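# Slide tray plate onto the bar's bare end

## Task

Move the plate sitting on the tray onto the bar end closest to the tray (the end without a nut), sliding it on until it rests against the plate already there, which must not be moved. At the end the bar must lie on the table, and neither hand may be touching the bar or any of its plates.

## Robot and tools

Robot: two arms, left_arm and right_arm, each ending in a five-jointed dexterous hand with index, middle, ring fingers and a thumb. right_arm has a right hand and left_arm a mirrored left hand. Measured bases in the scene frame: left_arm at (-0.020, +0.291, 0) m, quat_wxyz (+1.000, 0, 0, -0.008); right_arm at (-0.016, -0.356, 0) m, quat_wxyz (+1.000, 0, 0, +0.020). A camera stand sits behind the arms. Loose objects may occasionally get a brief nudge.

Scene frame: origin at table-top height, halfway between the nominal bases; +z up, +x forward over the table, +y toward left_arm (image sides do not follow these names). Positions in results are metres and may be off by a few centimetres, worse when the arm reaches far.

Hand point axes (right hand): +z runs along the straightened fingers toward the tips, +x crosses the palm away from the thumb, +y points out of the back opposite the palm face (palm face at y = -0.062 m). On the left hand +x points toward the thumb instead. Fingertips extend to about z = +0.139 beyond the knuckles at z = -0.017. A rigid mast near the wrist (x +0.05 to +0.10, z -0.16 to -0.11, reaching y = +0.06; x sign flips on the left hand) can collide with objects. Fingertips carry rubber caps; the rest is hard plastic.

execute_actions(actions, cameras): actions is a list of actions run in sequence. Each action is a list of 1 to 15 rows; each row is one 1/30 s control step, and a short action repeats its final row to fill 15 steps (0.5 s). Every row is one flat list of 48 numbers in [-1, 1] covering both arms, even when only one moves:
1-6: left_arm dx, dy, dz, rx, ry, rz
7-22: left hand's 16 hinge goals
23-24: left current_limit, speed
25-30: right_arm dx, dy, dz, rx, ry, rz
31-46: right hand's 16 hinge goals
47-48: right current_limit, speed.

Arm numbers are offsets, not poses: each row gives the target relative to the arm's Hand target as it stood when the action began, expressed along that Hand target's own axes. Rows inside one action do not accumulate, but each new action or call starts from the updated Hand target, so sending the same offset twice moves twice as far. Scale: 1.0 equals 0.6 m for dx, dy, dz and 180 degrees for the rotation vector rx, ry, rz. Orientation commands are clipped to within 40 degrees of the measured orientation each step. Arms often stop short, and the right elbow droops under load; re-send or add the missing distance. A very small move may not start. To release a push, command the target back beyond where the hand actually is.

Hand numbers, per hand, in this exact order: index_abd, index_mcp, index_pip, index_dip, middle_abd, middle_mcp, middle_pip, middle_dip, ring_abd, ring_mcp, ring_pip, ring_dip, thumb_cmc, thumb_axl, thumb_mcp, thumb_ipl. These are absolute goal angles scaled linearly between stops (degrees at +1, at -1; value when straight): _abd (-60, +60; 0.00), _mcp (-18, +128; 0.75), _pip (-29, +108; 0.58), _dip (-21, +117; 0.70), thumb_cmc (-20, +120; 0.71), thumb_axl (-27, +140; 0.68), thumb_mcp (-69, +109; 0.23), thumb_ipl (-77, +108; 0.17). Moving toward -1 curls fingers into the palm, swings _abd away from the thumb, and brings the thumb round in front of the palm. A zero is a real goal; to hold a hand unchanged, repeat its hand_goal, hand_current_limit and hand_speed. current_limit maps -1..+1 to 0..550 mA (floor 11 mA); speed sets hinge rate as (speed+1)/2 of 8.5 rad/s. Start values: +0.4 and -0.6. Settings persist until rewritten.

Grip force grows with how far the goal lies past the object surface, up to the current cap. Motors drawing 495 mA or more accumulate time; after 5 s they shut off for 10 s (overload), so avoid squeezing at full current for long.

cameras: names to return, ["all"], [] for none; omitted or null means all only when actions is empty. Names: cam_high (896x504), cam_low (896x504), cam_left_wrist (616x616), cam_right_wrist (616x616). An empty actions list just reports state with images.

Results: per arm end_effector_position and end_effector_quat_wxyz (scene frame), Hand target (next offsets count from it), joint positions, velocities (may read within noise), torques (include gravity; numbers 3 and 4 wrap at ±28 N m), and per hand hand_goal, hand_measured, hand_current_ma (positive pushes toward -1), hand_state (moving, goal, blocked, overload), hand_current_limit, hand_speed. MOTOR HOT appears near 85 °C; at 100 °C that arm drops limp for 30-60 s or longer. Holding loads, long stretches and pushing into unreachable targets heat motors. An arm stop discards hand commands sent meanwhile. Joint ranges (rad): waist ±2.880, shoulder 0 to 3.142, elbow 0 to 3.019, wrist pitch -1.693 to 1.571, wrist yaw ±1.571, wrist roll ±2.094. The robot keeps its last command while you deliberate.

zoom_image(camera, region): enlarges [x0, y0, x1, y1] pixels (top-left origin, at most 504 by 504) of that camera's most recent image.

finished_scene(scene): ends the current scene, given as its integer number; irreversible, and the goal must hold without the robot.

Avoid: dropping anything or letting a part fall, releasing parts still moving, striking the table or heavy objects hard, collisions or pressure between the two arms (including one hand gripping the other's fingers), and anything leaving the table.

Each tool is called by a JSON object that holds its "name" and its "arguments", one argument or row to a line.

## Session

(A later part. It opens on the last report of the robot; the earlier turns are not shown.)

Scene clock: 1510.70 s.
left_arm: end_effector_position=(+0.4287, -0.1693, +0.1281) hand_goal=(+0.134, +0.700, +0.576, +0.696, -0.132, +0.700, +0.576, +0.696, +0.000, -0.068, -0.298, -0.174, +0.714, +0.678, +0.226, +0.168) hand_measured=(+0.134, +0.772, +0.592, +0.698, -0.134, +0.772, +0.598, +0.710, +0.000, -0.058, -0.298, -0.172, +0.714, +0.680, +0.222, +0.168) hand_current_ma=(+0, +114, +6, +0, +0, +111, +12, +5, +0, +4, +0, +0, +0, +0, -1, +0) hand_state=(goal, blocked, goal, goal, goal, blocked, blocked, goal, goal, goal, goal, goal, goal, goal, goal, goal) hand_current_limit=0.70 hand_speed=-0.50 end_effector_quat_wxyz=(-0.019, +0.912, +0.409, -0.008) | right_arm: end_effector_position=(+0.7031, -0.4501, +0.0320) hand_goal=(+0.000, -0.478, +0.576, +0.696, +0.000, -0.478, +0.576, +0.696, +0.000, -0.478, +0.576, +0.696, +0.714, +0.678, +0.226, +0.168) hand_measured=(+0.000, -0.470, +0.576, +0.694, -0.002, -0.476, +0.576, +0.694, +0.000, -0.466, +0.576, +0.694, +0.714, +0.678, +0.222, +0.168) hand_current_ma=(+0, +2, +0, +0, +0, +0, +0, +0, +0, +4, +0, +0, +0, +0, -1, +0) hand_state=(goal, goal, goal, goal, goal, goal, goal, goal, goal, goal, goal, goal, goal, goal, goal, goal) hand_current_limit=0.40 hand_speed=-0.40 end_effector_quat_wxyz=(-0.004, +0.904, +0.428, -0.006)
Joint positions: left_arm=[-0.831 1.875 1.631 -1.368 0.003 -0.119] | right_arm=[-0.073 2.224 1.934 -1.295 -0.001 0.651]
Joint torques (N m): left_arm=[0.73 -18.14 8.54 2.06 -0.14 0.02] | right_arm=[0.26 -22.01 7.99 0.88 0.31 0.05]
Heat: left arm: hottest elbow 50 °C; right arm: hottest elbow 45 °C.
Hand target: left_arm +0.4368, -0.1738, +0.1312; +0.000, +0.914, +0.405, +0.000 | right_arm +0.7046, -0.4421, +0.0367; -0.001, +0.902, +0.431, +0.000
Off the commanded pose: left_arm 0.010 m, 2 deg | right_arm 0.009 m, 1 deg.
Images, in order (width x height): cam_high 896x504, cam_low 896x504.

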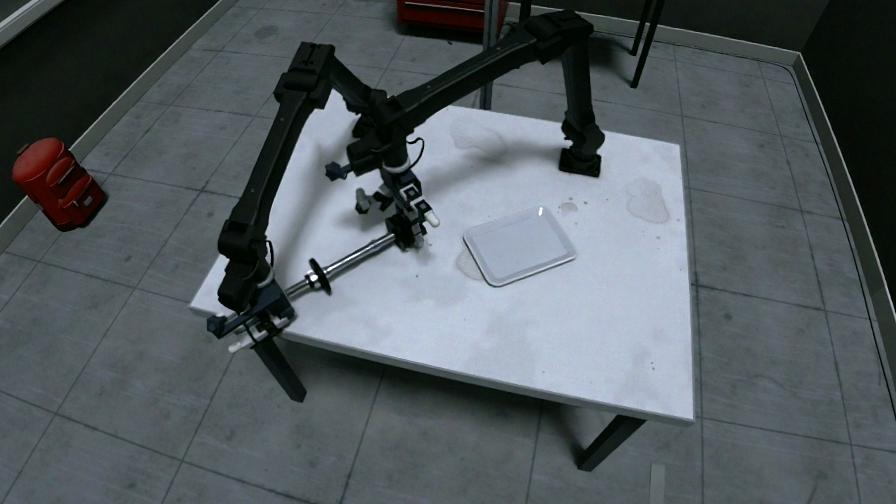

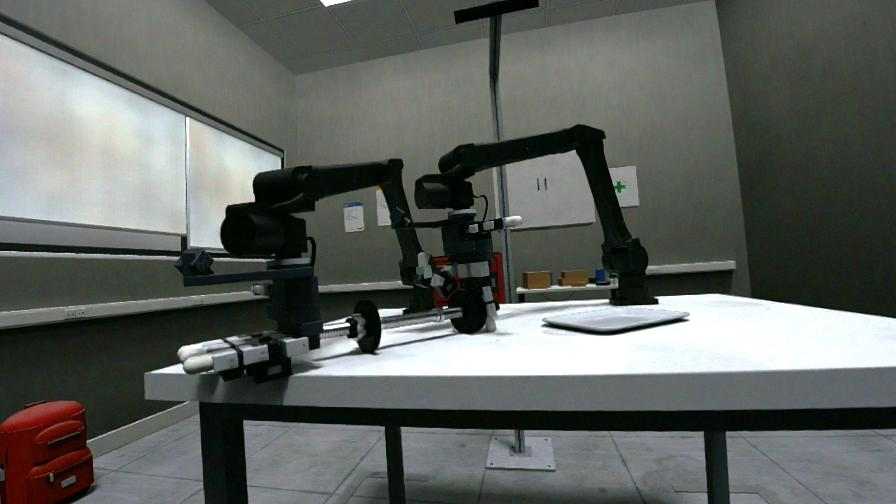

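{"name": "execute_actions", "arguments": {
  "actions": [
    [[0,0,0,0,0,0,0.133,0.68,0.576,0.696,-0.133,0.68,0.576,0.696,0,-0.068,-0.299,-0.174,0.714,0.677,0.226,0.168,0.7,-0.5,0,-0.033,-0.004,0,0,0,0,-0.45,0.576,0.696,0,-0.45,0.576,0.696,0,-0.45,0.576,0.696,0.714,0.678,0.226,0.168,0.4,-0.4]],
    [[0,0,0,0,0,0,0.133,0.68,0.576,0.696,-0.133,0.68,0.576,0.696,0,-0.068,-0.299,-0.174,0.714,0.677,0.226,0.168,0.7,-0.5,0,-0.033,0,0,0,0,0,-0.45,0.576,0.696,0,-0.45,0.576,0.696,0,-0.45,0.576,0.696,0.714,0.678,0.226,0.168,0.4,-0.4]]
  ],
  "cameras": ["cam_high","cam_low"]
}}

{"name": "zoom_image", "arguments": {
  "camera": "cam_high",
  "region": [180, 200, 440, 350]
}}

Scene clock: 1516.67 s.
left_arm: end_effector_position=(+0.4283, -0.1689, +0.1281) hand_goal=(+0.134, +0.680, +0.576, +0.696, -0.132, +0.680, +0.576, +0.696, +0.000, -0.068, -0.298, -0.174, +0.714, +0.678, +0.226, +0.168) hand_measured=(+0.134, +0.764, +0.594, +0.700, -0.134, +0.764, +0.602, +0.710, +0.000, -0.058, -0.298, -0.172, +0.714, +0.680, +0.222, +0.168) hand_current_ma=(+0, +149, +8, +1, +0, +145, +15, +6, +0, +4, +0, +0, +0, +0, -1, +0) hand_state=(goal, blocked, goal, goal, goal, blocked, blocked, goal, goal, goal, goal, goal, goal, goal, goal, goal) hand_current_limit=0.70 hand_speed=-0.50 end_effector_quat_wxyz=(-0.019, +0.912, +0.409, -0.008) | right_arm: end_effector_position=(+0.6811, -0.4473, +0.0391) hand_goal=(+0.000, -0.450, +0.576, +0.696, +0.000, -0.450, +0.576, +0.696, +0.000, -0.450, +0.576, +0.696, +0.714, +0.678, +0.226, +0.168) hand_measured=(+0.000, -0.442, +0.576, +0.694, -0.002, -0.442, +0.576, +0.694, +0.000, -0.442, +0.576, +0.694, +0.714, +0.678, +0.222, +0.168) hand_current_ma=(+0, +2, +0, +0, +0, +2, +0, +0, +0, +2, +0, +0, +0, +0, -1, +0) hand_state=(goal, goal, goal, goal, goal, goal, goal, goal, goal, goal, goal, goal, goal, goal, goal, goal) hand_current_limit=0.40 hand_speed=-0.40 end_effector_quat_wxyz=(+0.009, +0.911, +0.413, +0.007)
Joint positions: left_arm=[-0.831 1.874 1.629 -1.368 0.003 -0.119] | right_arm=[-0.064 2.142 1.801 -1.21 0.009 0.694]
Joint torques (N m): left_arm=[1.03 -19.02 8.55 1.8 -0.13 0.03] | right_arm=[2.55 -21.6 6.75 -0.13 -0.04 0.01]
Heat: left arm: hottest elbow 49 °C; right arm: hottest elbow 44 °C.
Hand target: left_arm +0.4368, -0.1738, +0.1312; +0.000, +0.914, +0.405, +0.000 | right_arm +0.6738, -0.4173, +0.0393; -0.001, +0.902, +0.431, +0.000
Off the commanded pose: left_arm 0.010 m, 2 deg | right_arm 0.031 m, 3 deg.
Images, in order (width x height): cam_high 896x504, cam_low 896x504.

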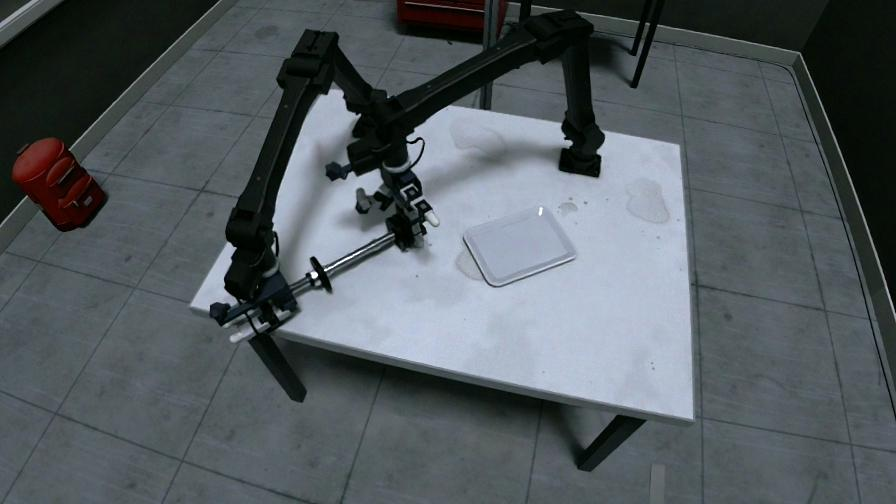

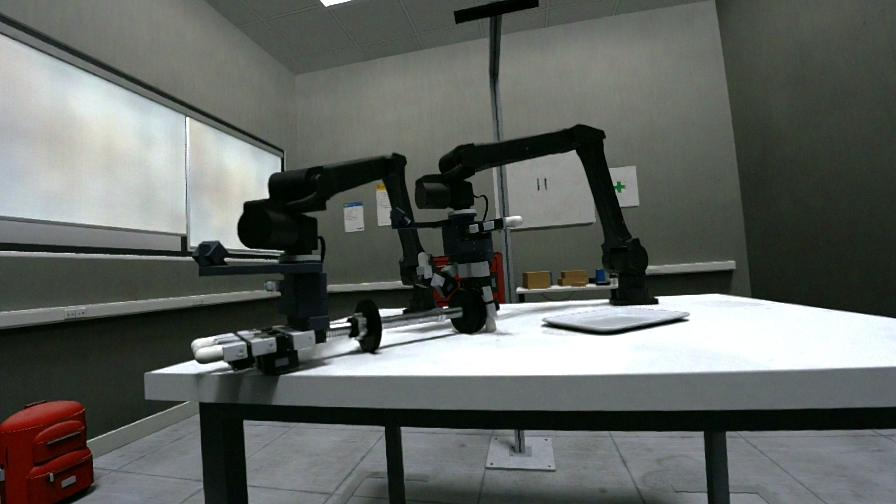

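Scaled by 1.938.

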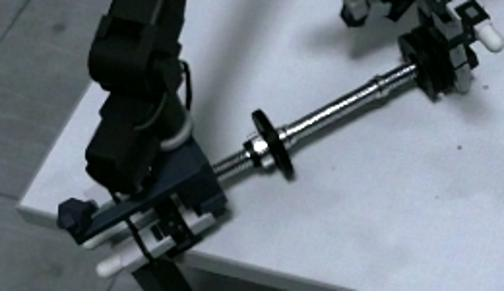

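{"name": "execute_actions", "arguments": {
  "actions": [
    [[0,0,0,0,0,0,0.133,0.68,0.576,0.696,-0.133,0.68,0.576,0.696,0,-0.068,-0.299,-0.174,0.714,0.677,0.226,0.168,0.7,-0.5,0,-0.033,0,0,0,0,0,-0.45,0.576,0.696,0,-0.45,0.576,0.696,0,-0.45,0.576,0.696,0.714,0.678,0.226,0.168,0.4,-0.4]],
    [[0,0,0,0,0,0,0.133,0.68,0.576,0.696,-0.133,0.68,0.576,0.696,0,-0.068,-0.299,-0.174,0.714,0.677,0.226,0.168,0.7,-0.5,0,-0.025,0,0,0,0,0,-0.45,0.576,0.696,0,-0.45,0.576,0.696,0,-0.45,0.576,0.696,0.714,0.678,0.226,0.168,0.4,-0.4]]
  ],
  "cameras": ["cam_high","cam_low","cam_left_wrist"]
}}

{"name": "zoom_image", "arguments": {
  "camera": "cam_high",
  "region": [180, 200, 440, 350]
}}

{"name": "zoom_image", "arguments": {
  "camera": "cam_left_wrist",
  "region": [150, 50, 430, 330]
}}

Scene clock: 1521.60 s.
left_arm: end_effector_position=(+0.4283, -0.1689, +0.1283) hand_goal=(+0.134, +0.680, +0.576, +0.696, -0.132, +0.680, +0.576, +0.696, +0.000, -0.068, -0.298, -0.174, +0.714, +0.678, +0.226, +0.168) hand_measured=(+0.134, +0.762, +0.594, +0.702, -0.134, +0.764, +0.602, +0.706, +0.000, -0.058, -0.298, -0.172, +0.714, +0.680, +0.222, +0.168) hand_current_ma=(+0, +142, +9, +1, +0, +145, +15, +3, +0, +4, +0, +0, +0, +0, -1, +0) hand_state=(goal, blocked, goal, goal, goal, blocked, blocked, goal, goal, goal, goal, goal, goal, goal, goal, goal) hand_current_limit=0.70 hand_speed=-0.50 end_effector_quat_wxyz=(-0.019, +0.912, +0.409, -0.008) | right_arm: end_effector_position=(+0.6537, -0.4325, +0.0392) hand_goal=(+0.000, -0.450, +0.576, +0.696, +0.000, -0.450, +0.576, +0.696, +0.000, -0.450, +0.576, +0.696, +0.714, +0.678, +0.226, +0.168) hand_measured=(+0.000, -0.442, +0.576, +0.694, -0.002, -0.442, +0.576, +0.694, +0.000, -0.442, +0.576, +0.694, +0.714, +0.678, +0.222, +0.168) hand_current_ma=(+0, +2, +0, +0, +0, +2, +0, +0, +0, +2, +0, +0, +0, +0, -1, +0) hand_state=(goal, goal, goal, goal, goal, goal, goal, goal, goal, goal, goal, goal, goal, goal, goal, goal) hand_current_limit=0.40 hand_speed=-0.40 end_effector_quat_wxyz=(+0.011, +0.913, +0.409, +0.005)
Joint positions: left_arm=[-0.831 1.874 1.629 -1.368 0.003 -0.119] | right_arm=[-0.039 2.073 1.684 -1.163 0.015 0.728]
Joint torques (N m): left_arm=[0.15 -18.78 8.46 1.8 -0.15 -0.06] | right_arm=[3.37 -20.6 6.72 -0.12 -0.25 0.03]
Heat: left arm: hottest elbow 49 °C; right arm: hottest elbow 44 °C.
Hand target: left_arm +0.4368, -0.1738, +0.1313; +0.000, +0.914, +0.405, +0.000 | right_arm +0.6467, -0.3955, +0.0393; -0.001, +0.902, +0.431, +0.000
Off the commanded pose: left_arm 0.010 m, 2 deg | right_arm 0.038 m, 3 deg.
Images, in order (width x height): cam_high 896x504, cam_low 896x504, cam_left_wrist 616x616.

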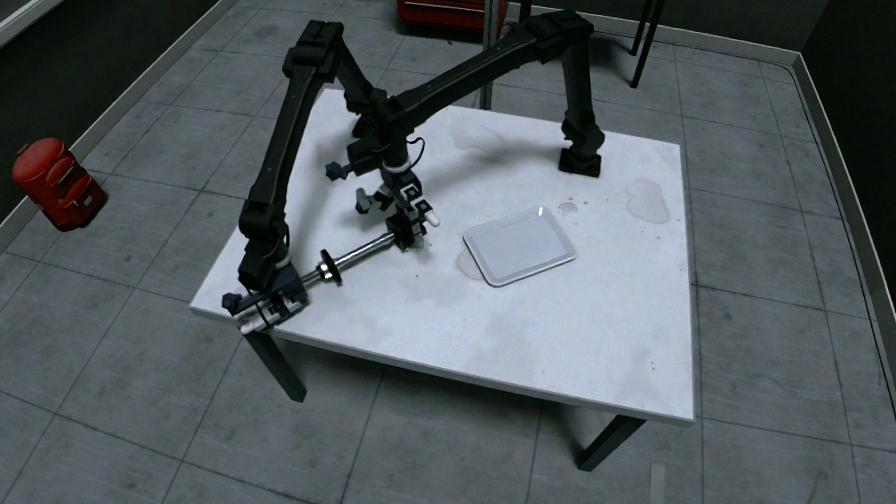

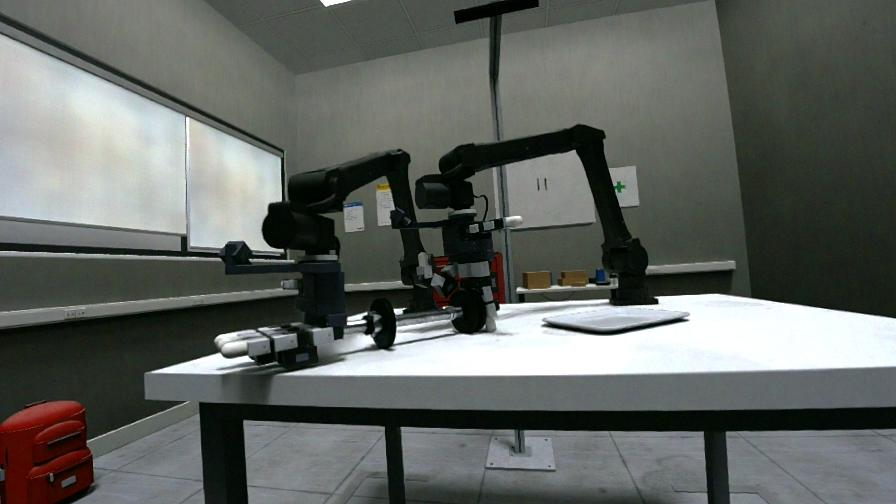

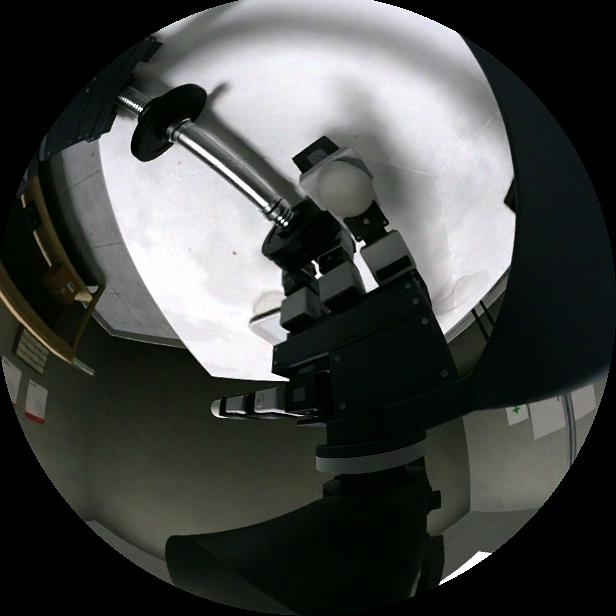

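Scaled by 1.938.

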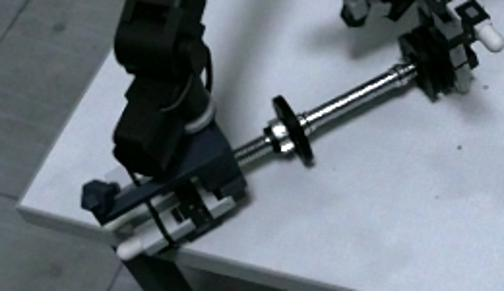

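Scaled by 1.800 from the camera's 616x616 image, which has a finer 880x880 frame.

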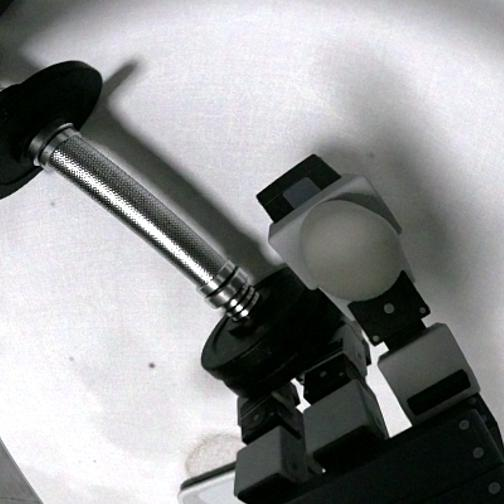

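{"name": "execute_actions", "arguments": {
  "actions": [
    [[0,0,0,0,0,0,0.133,0.68,0.576,0.696,-0.133,0.68,0.576,0.696,0,-0.068,-0.299,-0.174,0.714,0.677,0.226,0.168,0.7,-0.5,0,-0.02,0,0,0,0,0,-0.45,0.576,0.696,0,-0.45,0.576,0.696,0,-0.45,0.576,0.696,0.714,0.678,0.226,0.168,0.4,-0.4]]
  ],
  "cameras": ["cam_high","cam_left_wrist"]
}}

{"name": "zoom_image", "arguments": {
  "camera": "cam_left_wrist",
  "region": [150, 50, 430, 330]
}}

Scene clock: 1525.37 s.
left_arm: end_effector_position=(+0.4283, -0.1689, +0.1283) hand_goal=(+0.134, +0.680, +0.576, +0.696, -0.132, +0.680, +0.576, +0.696, +0.000, -0.068, -0.298, -0.174, +0.714, +0.678, +0.226, +0.168) hand_measured=(+0.134, +0.762, +0.594, +0.702, -0.134, +0.764, +0.602, +0.706, +0.000, -0.058, -0.298, -0.172, +0.714, +0.680, +0.222, +0.168) hand_current_ma=(+0, +142, +9, +1, +0, +145, +15, +3, +0, +4, +0, +0, +0, +0, -1, +0) hand_state=(goal, blocked, goal, goal, goal, blocked, blocked, goal, goal, goal, goal, goal, goal, goal, goal, goal) hand_current_limit=0.70 hand_speed=-0.50 end_effector_quat_wxyz=(-0.019, +0.912, +0.409, -0.008) | right_arm: end_effector_position=(+0.6445, -0.4239, +0.0388) hand_goal=(+0.000, -0.450, +0.576, +0.696, +0.000, -0.450, +0.576, +0.696, +0.000, -0.450, +0.576, +0.696, +0.714, +0.678, +0.226, +0.168) hand_measured=(+0.000, -0.442, +0.576, +0.694, -0.002, -0.442, +0.576, +0.694, +0.000, -0.442, +0.576, +0.694, +0.714, +0.678, +0.222, +0.168) hand_current_ma=(+0, +2, +0, +0, +0, +2, +0, +0, +0, +2, +0, +0, +0, +0, -1, +0) hand_state=(goal, goal, goal, goal, goal, goal, goal, goal, goal, goal, goal, goal, goal, goal, goal, goal) hand_current_limit=0.40 hand_speed=-0.40 end_effector_quat_wxyz=(+0.011, +0.912, +0.409, +0.004)
Joint positions: left_arm=[-0.831 1.874 1.629 -1.368 0.003 -0.119] | right_arm=[-0.025 2.052 1.647 -1.15 0.016 0.742]
Joint torques (N m): left_arm=[1.32 -19.08 8.58 1.92 -0.15 0.01] | right_arm=[3.25 -20.25 6.69 -0.08 -0.27 -0.03]
Heat: left arm: hottest elbow 49 °C; right arm: hottest elbow 44 °C.
Hand target: left_arm +0.4368, -0.1738, +0.1313; +0.000, +0.914, +0.405, +0.000 | right_arm +0.6375, -0.3880, +0.0393; +0.000, +0.903, +0.431, +0.000
Off the commanded pose: left_arm 0.010 m, 2 deg | right_arm 0.037 m, 3 deg.
Images, in order (width x height): cam_high 896x504, cam_left_wrist 616x616.

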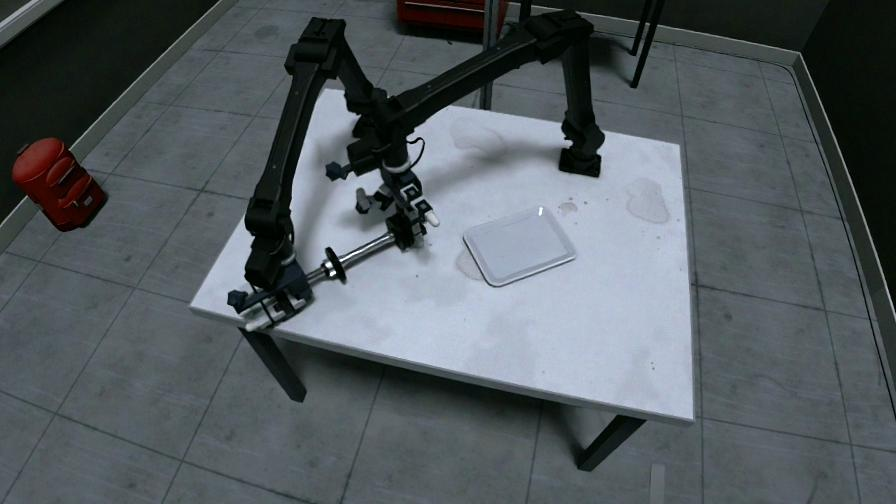

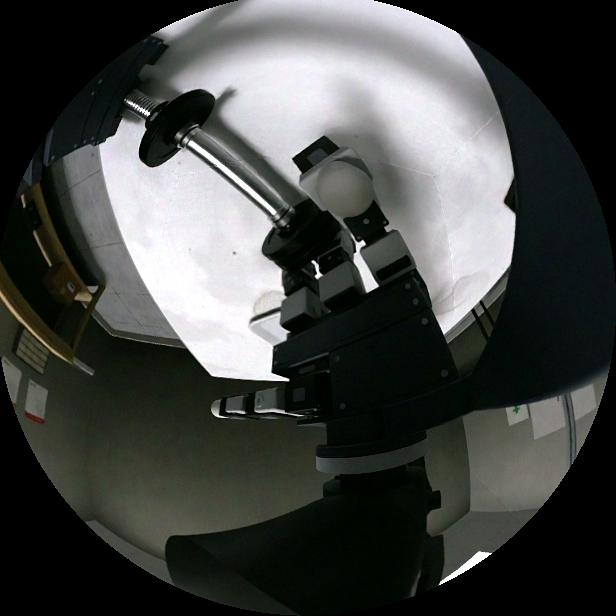

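Scaled by 1.800 from the camera's 616x616 image, which has a finer 880x880 frame.

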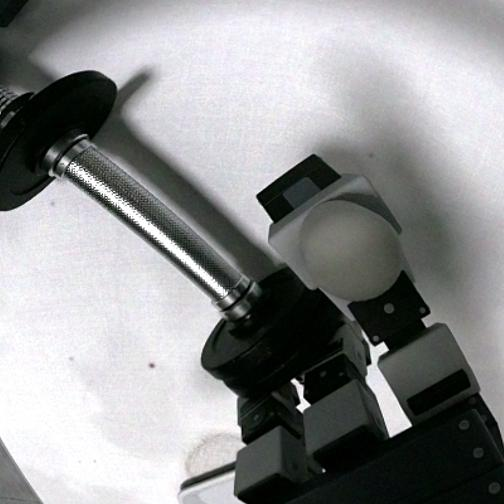

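{"name": "execute_actions", "arguments": {
  "actions": [
    [[0,0,0,0,0,0,0.133,0.68,0.576,0.696,-0.133,0.68,0.576,0.696,0,-0.068,-0.299,-0.174,0.714,0.677,0.226,0.168,0.7,-0.5,0,-0.012,0,0,0,0,0,-0.45,0.576,0.696,0,-0.45,0.576,0.696,0,-0.45,0.576,0.696,0.714,0.678,0.226,0.168,0.4,-0.4]]
  ],
  "cameras": ["cam_left_wrist"]
}}

{"name": "zoom_image", "arguments": {
  "camera": "cam_left_wrist",
  "region": [220, 150, 360, 290]
}}

Scene clock: 1528.77 s.
left_arm: end_effector_position=(+0.4278, -0.1684, +0.1280) hand_goal=(+0.134, +0.680, +0.576, +0.696, -0.132, +0.680, +0.576, +0.696, +0.000, -0.068, -0.298, -0.174, +0.714, +0.678, +0.226, +0.168) hand_measured=(+0.134, +0.760, +0.594, +0.698, -0.134, +0.762, +0.602, +0.704, +0.000, -0.058, -0.298, -0.172, +0.714, +0.680, +0.222, +0.168) hand_current_ma=(+0, +136, +9, +0, +0, +140, +15, +2, +0, +4, +0, +0, +0, +0, -1, +0) hand_state=(goal, blocked, goal, goal, goal, blocked, blocked, goal, goal, goal, goal, goal, goal, goal, goal, goal) hand_current_limit=0.70 hand_speed=-0.50 end_effector_quat_wxyz=(-0.020, +0.912, +0.409, -0.008) | right_arm: end_effector_position=(+0.6411, -0.4231, +0.0393) hand_goal=(+0.000, -0.450, +0.576, +0.696, +0.000, -0.450, +0.576, +0.696, +0.000, -0.450, +0.576, +0.696, +0.714, +0.678, +0.226, +0.168) hand_measured=(+0.000, -0.442, +0.576, +0.694, -0.002, -0.442, +0.576, +0.694, +0.000, -0.442, +0.576, +0.694, +0.714, +0.678, +0.222, +0.168) hand_current_ma=(+0, +2, +0, +0, +0, +2, +0, +0, +0, +2, +0, +0, +0, +0, -1, +0) hand_state=(goal, goal, goal, goal, goal, goal, goal, goal, goal, goal, goal, goal, goal, goal, goal, goal) hand_current_limit=0.40 hand_speed=-0.40 end_effector_quat_wxyz=(+0.012, +0.914, +0.405, +0.007)
Joint positions: left_arm=[-0.831 1.873 1.627 -1.368 0.003 -0.119] | right_arm=[-0.023 2.041 1.63 -1.137 0.017 0.752]
Joint torques (N m): left_arm=[0.79 -18.26 8.73 2 -0.18 0.03] | right_arm=[3.66 -20.19 6.31 -0.29 -0.29 -0.01]
Heat: left arm: hottest elbow 48 °C; right arm: hottest elbow 43 °C.
Hand target: left_arm +0.4368, -0.1738, +0.1312; +0.000, +0.914, +0.405, +0.000 | right_arm +0.6318, -0.3834, +0.0394; +0.000, +0.902, +0.431, +0.000
Off the commanded pose: left_arm 0.011 m, 2 deg | right_arm 0.041 m, 4 deg.
Images, in order (width x height): cam_left_wrist 616x616.

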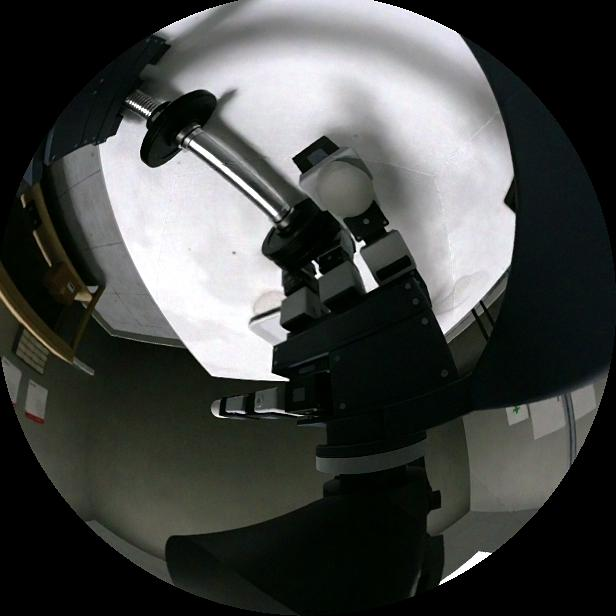

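Scaled by 3.600 from the camera's 616x616 image, which has a finer 880x880 frame.

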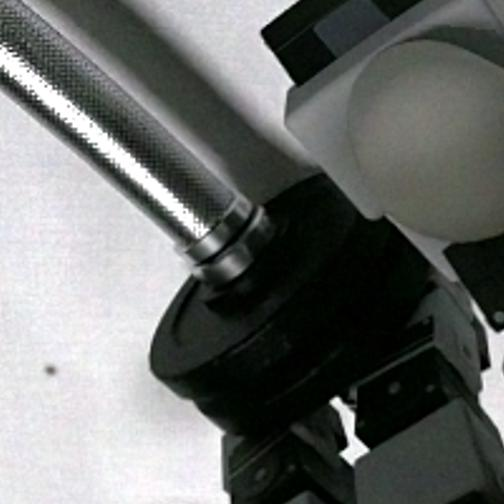

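{"name": "execute_actions", "arguments": {
  "actions": [
    [[0,0,0,0,0,0,0.133,0.68,0.576,0.696,-0.133,0.68,0.576,0.696,0,-0.068,-0.299,-0.174,0.714,0.677,0.226,0.168,0.7,-0.5,0,0.08,0,0,0,0,0,-0.45,0.576,0.696,0,-0.45,0.576,0.696,0,-0.45,0.576,0.696,0.714,0.678,0.226,0.168,0.4,-0.4]],
    [[0,0,0,0,0,0,0.133,0.68,0.576,0.696,-0.133,0.68,0.576,0.696,0,-0.068,-0.299,-0.174,0.714,0.677,0.226,0.168,0.7,-0.5,0,0.08,-0.02,0,0,0,0,-0.45,0.576,0.696,0,-0.45,0.576,0.696,0,-0.45,0.576,0.696,0.714,0.678,0.226,0.168,0.4,-0.4]],
    [[0,-0.05,0,0,0,0,0.133,0.754,0.576,0.696,-0.133,0.754,0.576,0.696,0,-0.068,-0.299,-0.174,0.714,0.677,0.226,0.168,0.5,-0.7,0,0,-0.1,0,0,0,0,-0.45,0.576,0.696,0,-0.45,0.576,0.696,0,-0.45,0.576,0.696,0.714,0.678,0.226,0.168,0.4,-0.4]],
    [[0,-0.05,0,0,0,0,0.133,0.754,0.576,0.696,-0.133,0.754,0.576,0.696,0,-0.068,-0.299,-0.174,0.714,0.677,0.226,0.168,0.5,-0.7,0,0,-0.1,0,0,0,0,-0.45,0.576,0.696,0,-0.45,0.576,0.696,0,-0.45,0.576,0.696,0.714,0.678,0.226,0.168,0.4,-0.4]],
    [[0,-0.03,-0.05,0,0,0,0.133,0.754,0.576,0.696,-0.133,0.754,0.576,0.696,0,-0.068,-0.299,-0.174,0.714,0.677,0.226,0.168,0.5,-0.7,0,0,-0.05,0,0,0,0,-0.45,0.576,0.696,0,-0.45,0.576,0.696,0,-0.45,0.576,0.696,0.714,0.678,0.226,0.168,0.4,-0.4]],
    [[0,0,-0.12,0,0,0,0.133,0.754,0.576,0.696,-0.133,0.754,0.576,0.696,0,-0.068,-0.299,-0.174,0.714,0.677,0.226,0.168,0.5,-0.7,0,0,0,0,0,0,0,-0.45,0.576,0.696,0,-0.45,0.576,0.696,0,-0.45,0.576,0.696,0.714,0.678,0.226,0.168,0.4,-0.4]]
  ],
  "cameras": ["all"]
}}

{"name": "zoom_image", "arguments": {
  "camera": "cam_high",
  "region": [280, 190, 460, 310]
}}

{"name": "zoom_image", "arguments": {
  "camera": "cam_low",
  "region": [330, 270, 510, 370]
}}

Scene clock: 1544.37 s.
left_arm: end_effector_position=(+0.3718, -0.1069, +0.2056) hand_goal=(+0.134, +0.754, +0.576, +0.696, -0.132, +0.754, +0.576, +0.696, +0.000, -0.068, -0.298, -0.174, +0.714, +0.678, +0.226, +0.168) hand_measured=(+0.132, +0.750, +0.574, +0.694, -0.134, +0.752, +0.576, +0.698, +0.000, -0.058, -0.298, -0.172, +0.714, +0.680, +0.222, +0.168) hand_current_ma=(+0, +0, +0, +0, +0, +0, +0, +0, +0, +4, +0, +0, +0, +0, -1, +0) hand_state=(goal, goal, goal, goal, goal, goal, goal, goal, goal, goal, goal, goal, goal, goal, goal, goal) hand_current_limit=0.50 hand_speed=-0.70 end_effector_quat_wxyz=(-0.023, +0.913, +0.408, -0.009) | right_arm: end_effector_position=(+0.6960, -0.4398, +0.1821) hand_goal=(+0.000, -0.450, +0.576, +0.696, +0.000, -0.450, +0.576, +0.696, +0.000, -0.450, +0.576, +0.696, +0.714, +0.678, +0.226, +0.168) hand_measured=(+0.000, -0.440, +0.576, +0.694, -0.002, -0.440, +0.576, +0.694, +0.000, -0.440, +0.576, +0.694, +0.714, +0.678, +0.222, +0.168) hand_current_ma=(+0, +2, +0, +0, +0, +3, +0, +0, +0, +2, +0, +0, +0, +0, -1, +0) hand_state=(goal, goal, goal, goal, goal, goal, goal, goal, goal, goal, goal, goal, goal, goal, goal, goal) hand_current_limit=0.40 hand_speed=-0.40 end_effector_quat_wxyz=(-0.007, +0.902, +0.431, -0.016)
Joint positions: left_arm=[-0.834 1.622 1.496 -1.493 0.003 -0.119] | right_arm=[-0.057 2.157 2.217 -1.666 0.002 0.661]
Joint torques (N m): left_arm=[-0.44 -15.27 14.08 -0.16 -0.11 -0.11] | right_arm=[-1.14 -20.37 14.17 -0.16 0.22 -0.05]
Heat: left arm: hottest elbow 47 °C; right arm: hottest elbow 43 °C.
Hand target: left_arm +0.3790, -0.1214, +0.2333; +0.000, +0.914, +0.405, +0.000 | right_arm +0.7064, -0.4438, +0.2012; -0.001, +0.902, +0.431, +0.000
Off the commanded pose: left_arm 0.032 m, 3 deg | right_arm 0.022 m, 2 deg.
joint sent to its limit (right arm) — joint 4 (wrist pitch), lower limit. The joint targets still meet the commanded pose.

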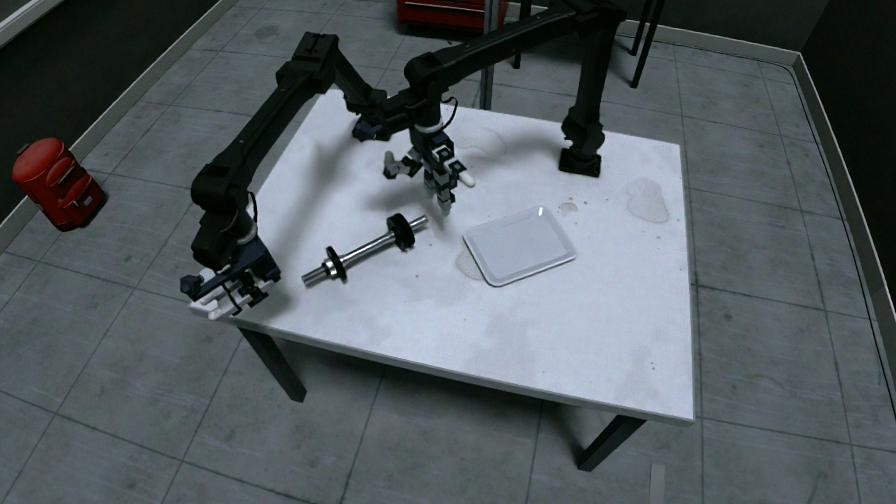

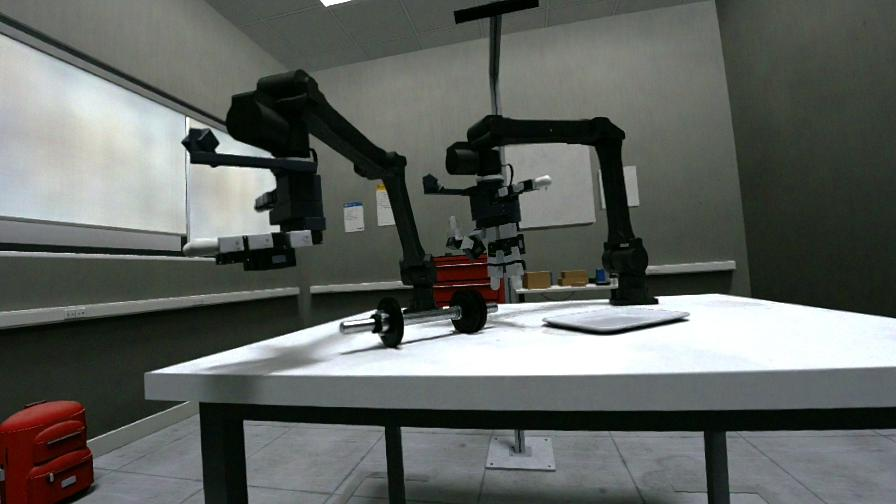

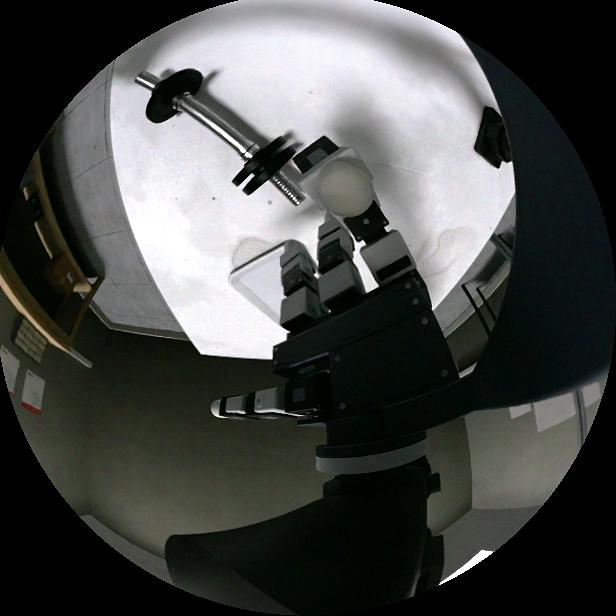

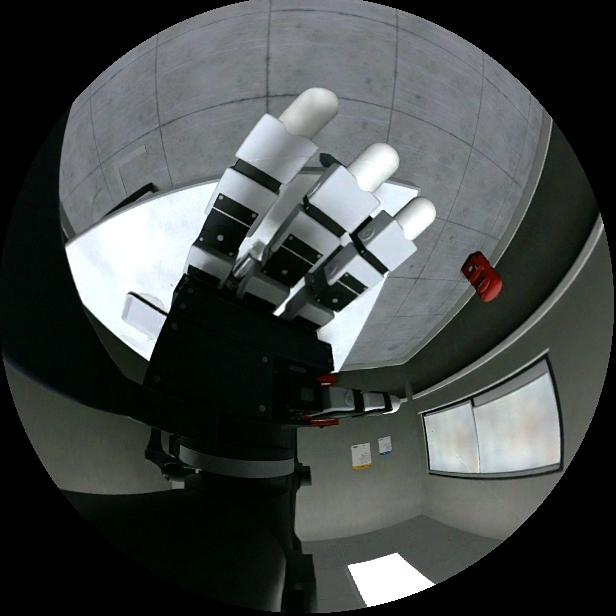

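Scaled by 2.800.

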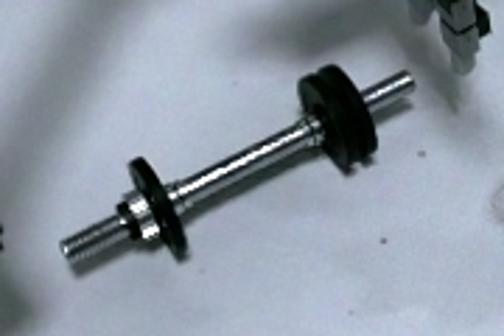

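Scaled by 2.800.

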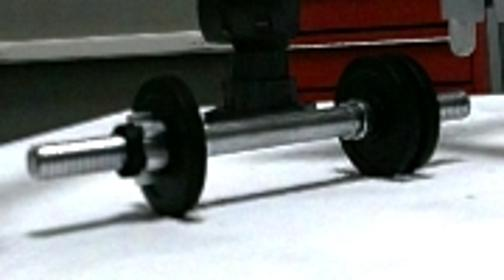

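{"name": "zoom_image", "arguments": {
  "camera": "cam_left_wrist",
  "region": [210, 110, 330, 230]
}}

{"name": "zoom_image", "arguments": {
  "camera": "cam_high",
  "region": [375, 200, 435, 260]
}}

{"name": "zoom_image", "arguments": {
  "camera": "cam_low",
  "region": [440, 275, 510, 345]
}}

Scaled by 4.200 from the camera's 616x616 image, which has a finer 880x880 frame.

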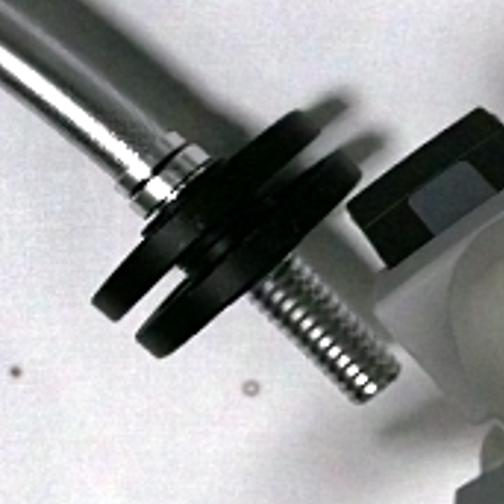

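Scaled by 8.400.

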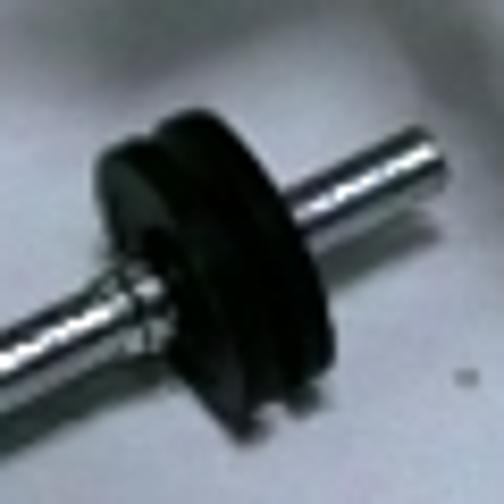

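Scaled by 7.200.

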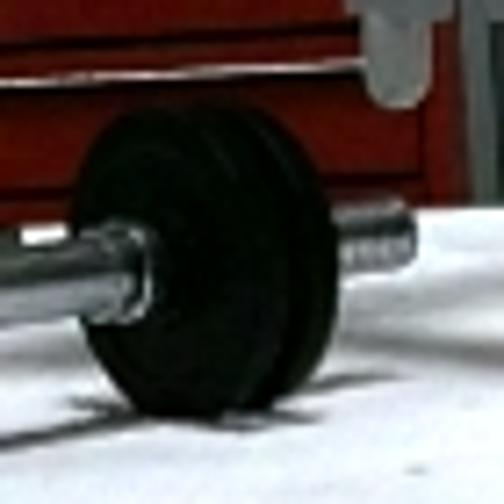

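{"name": "finished_scene", "arguments": {
  "scene": 1
}}

The scene is finished: the task was done.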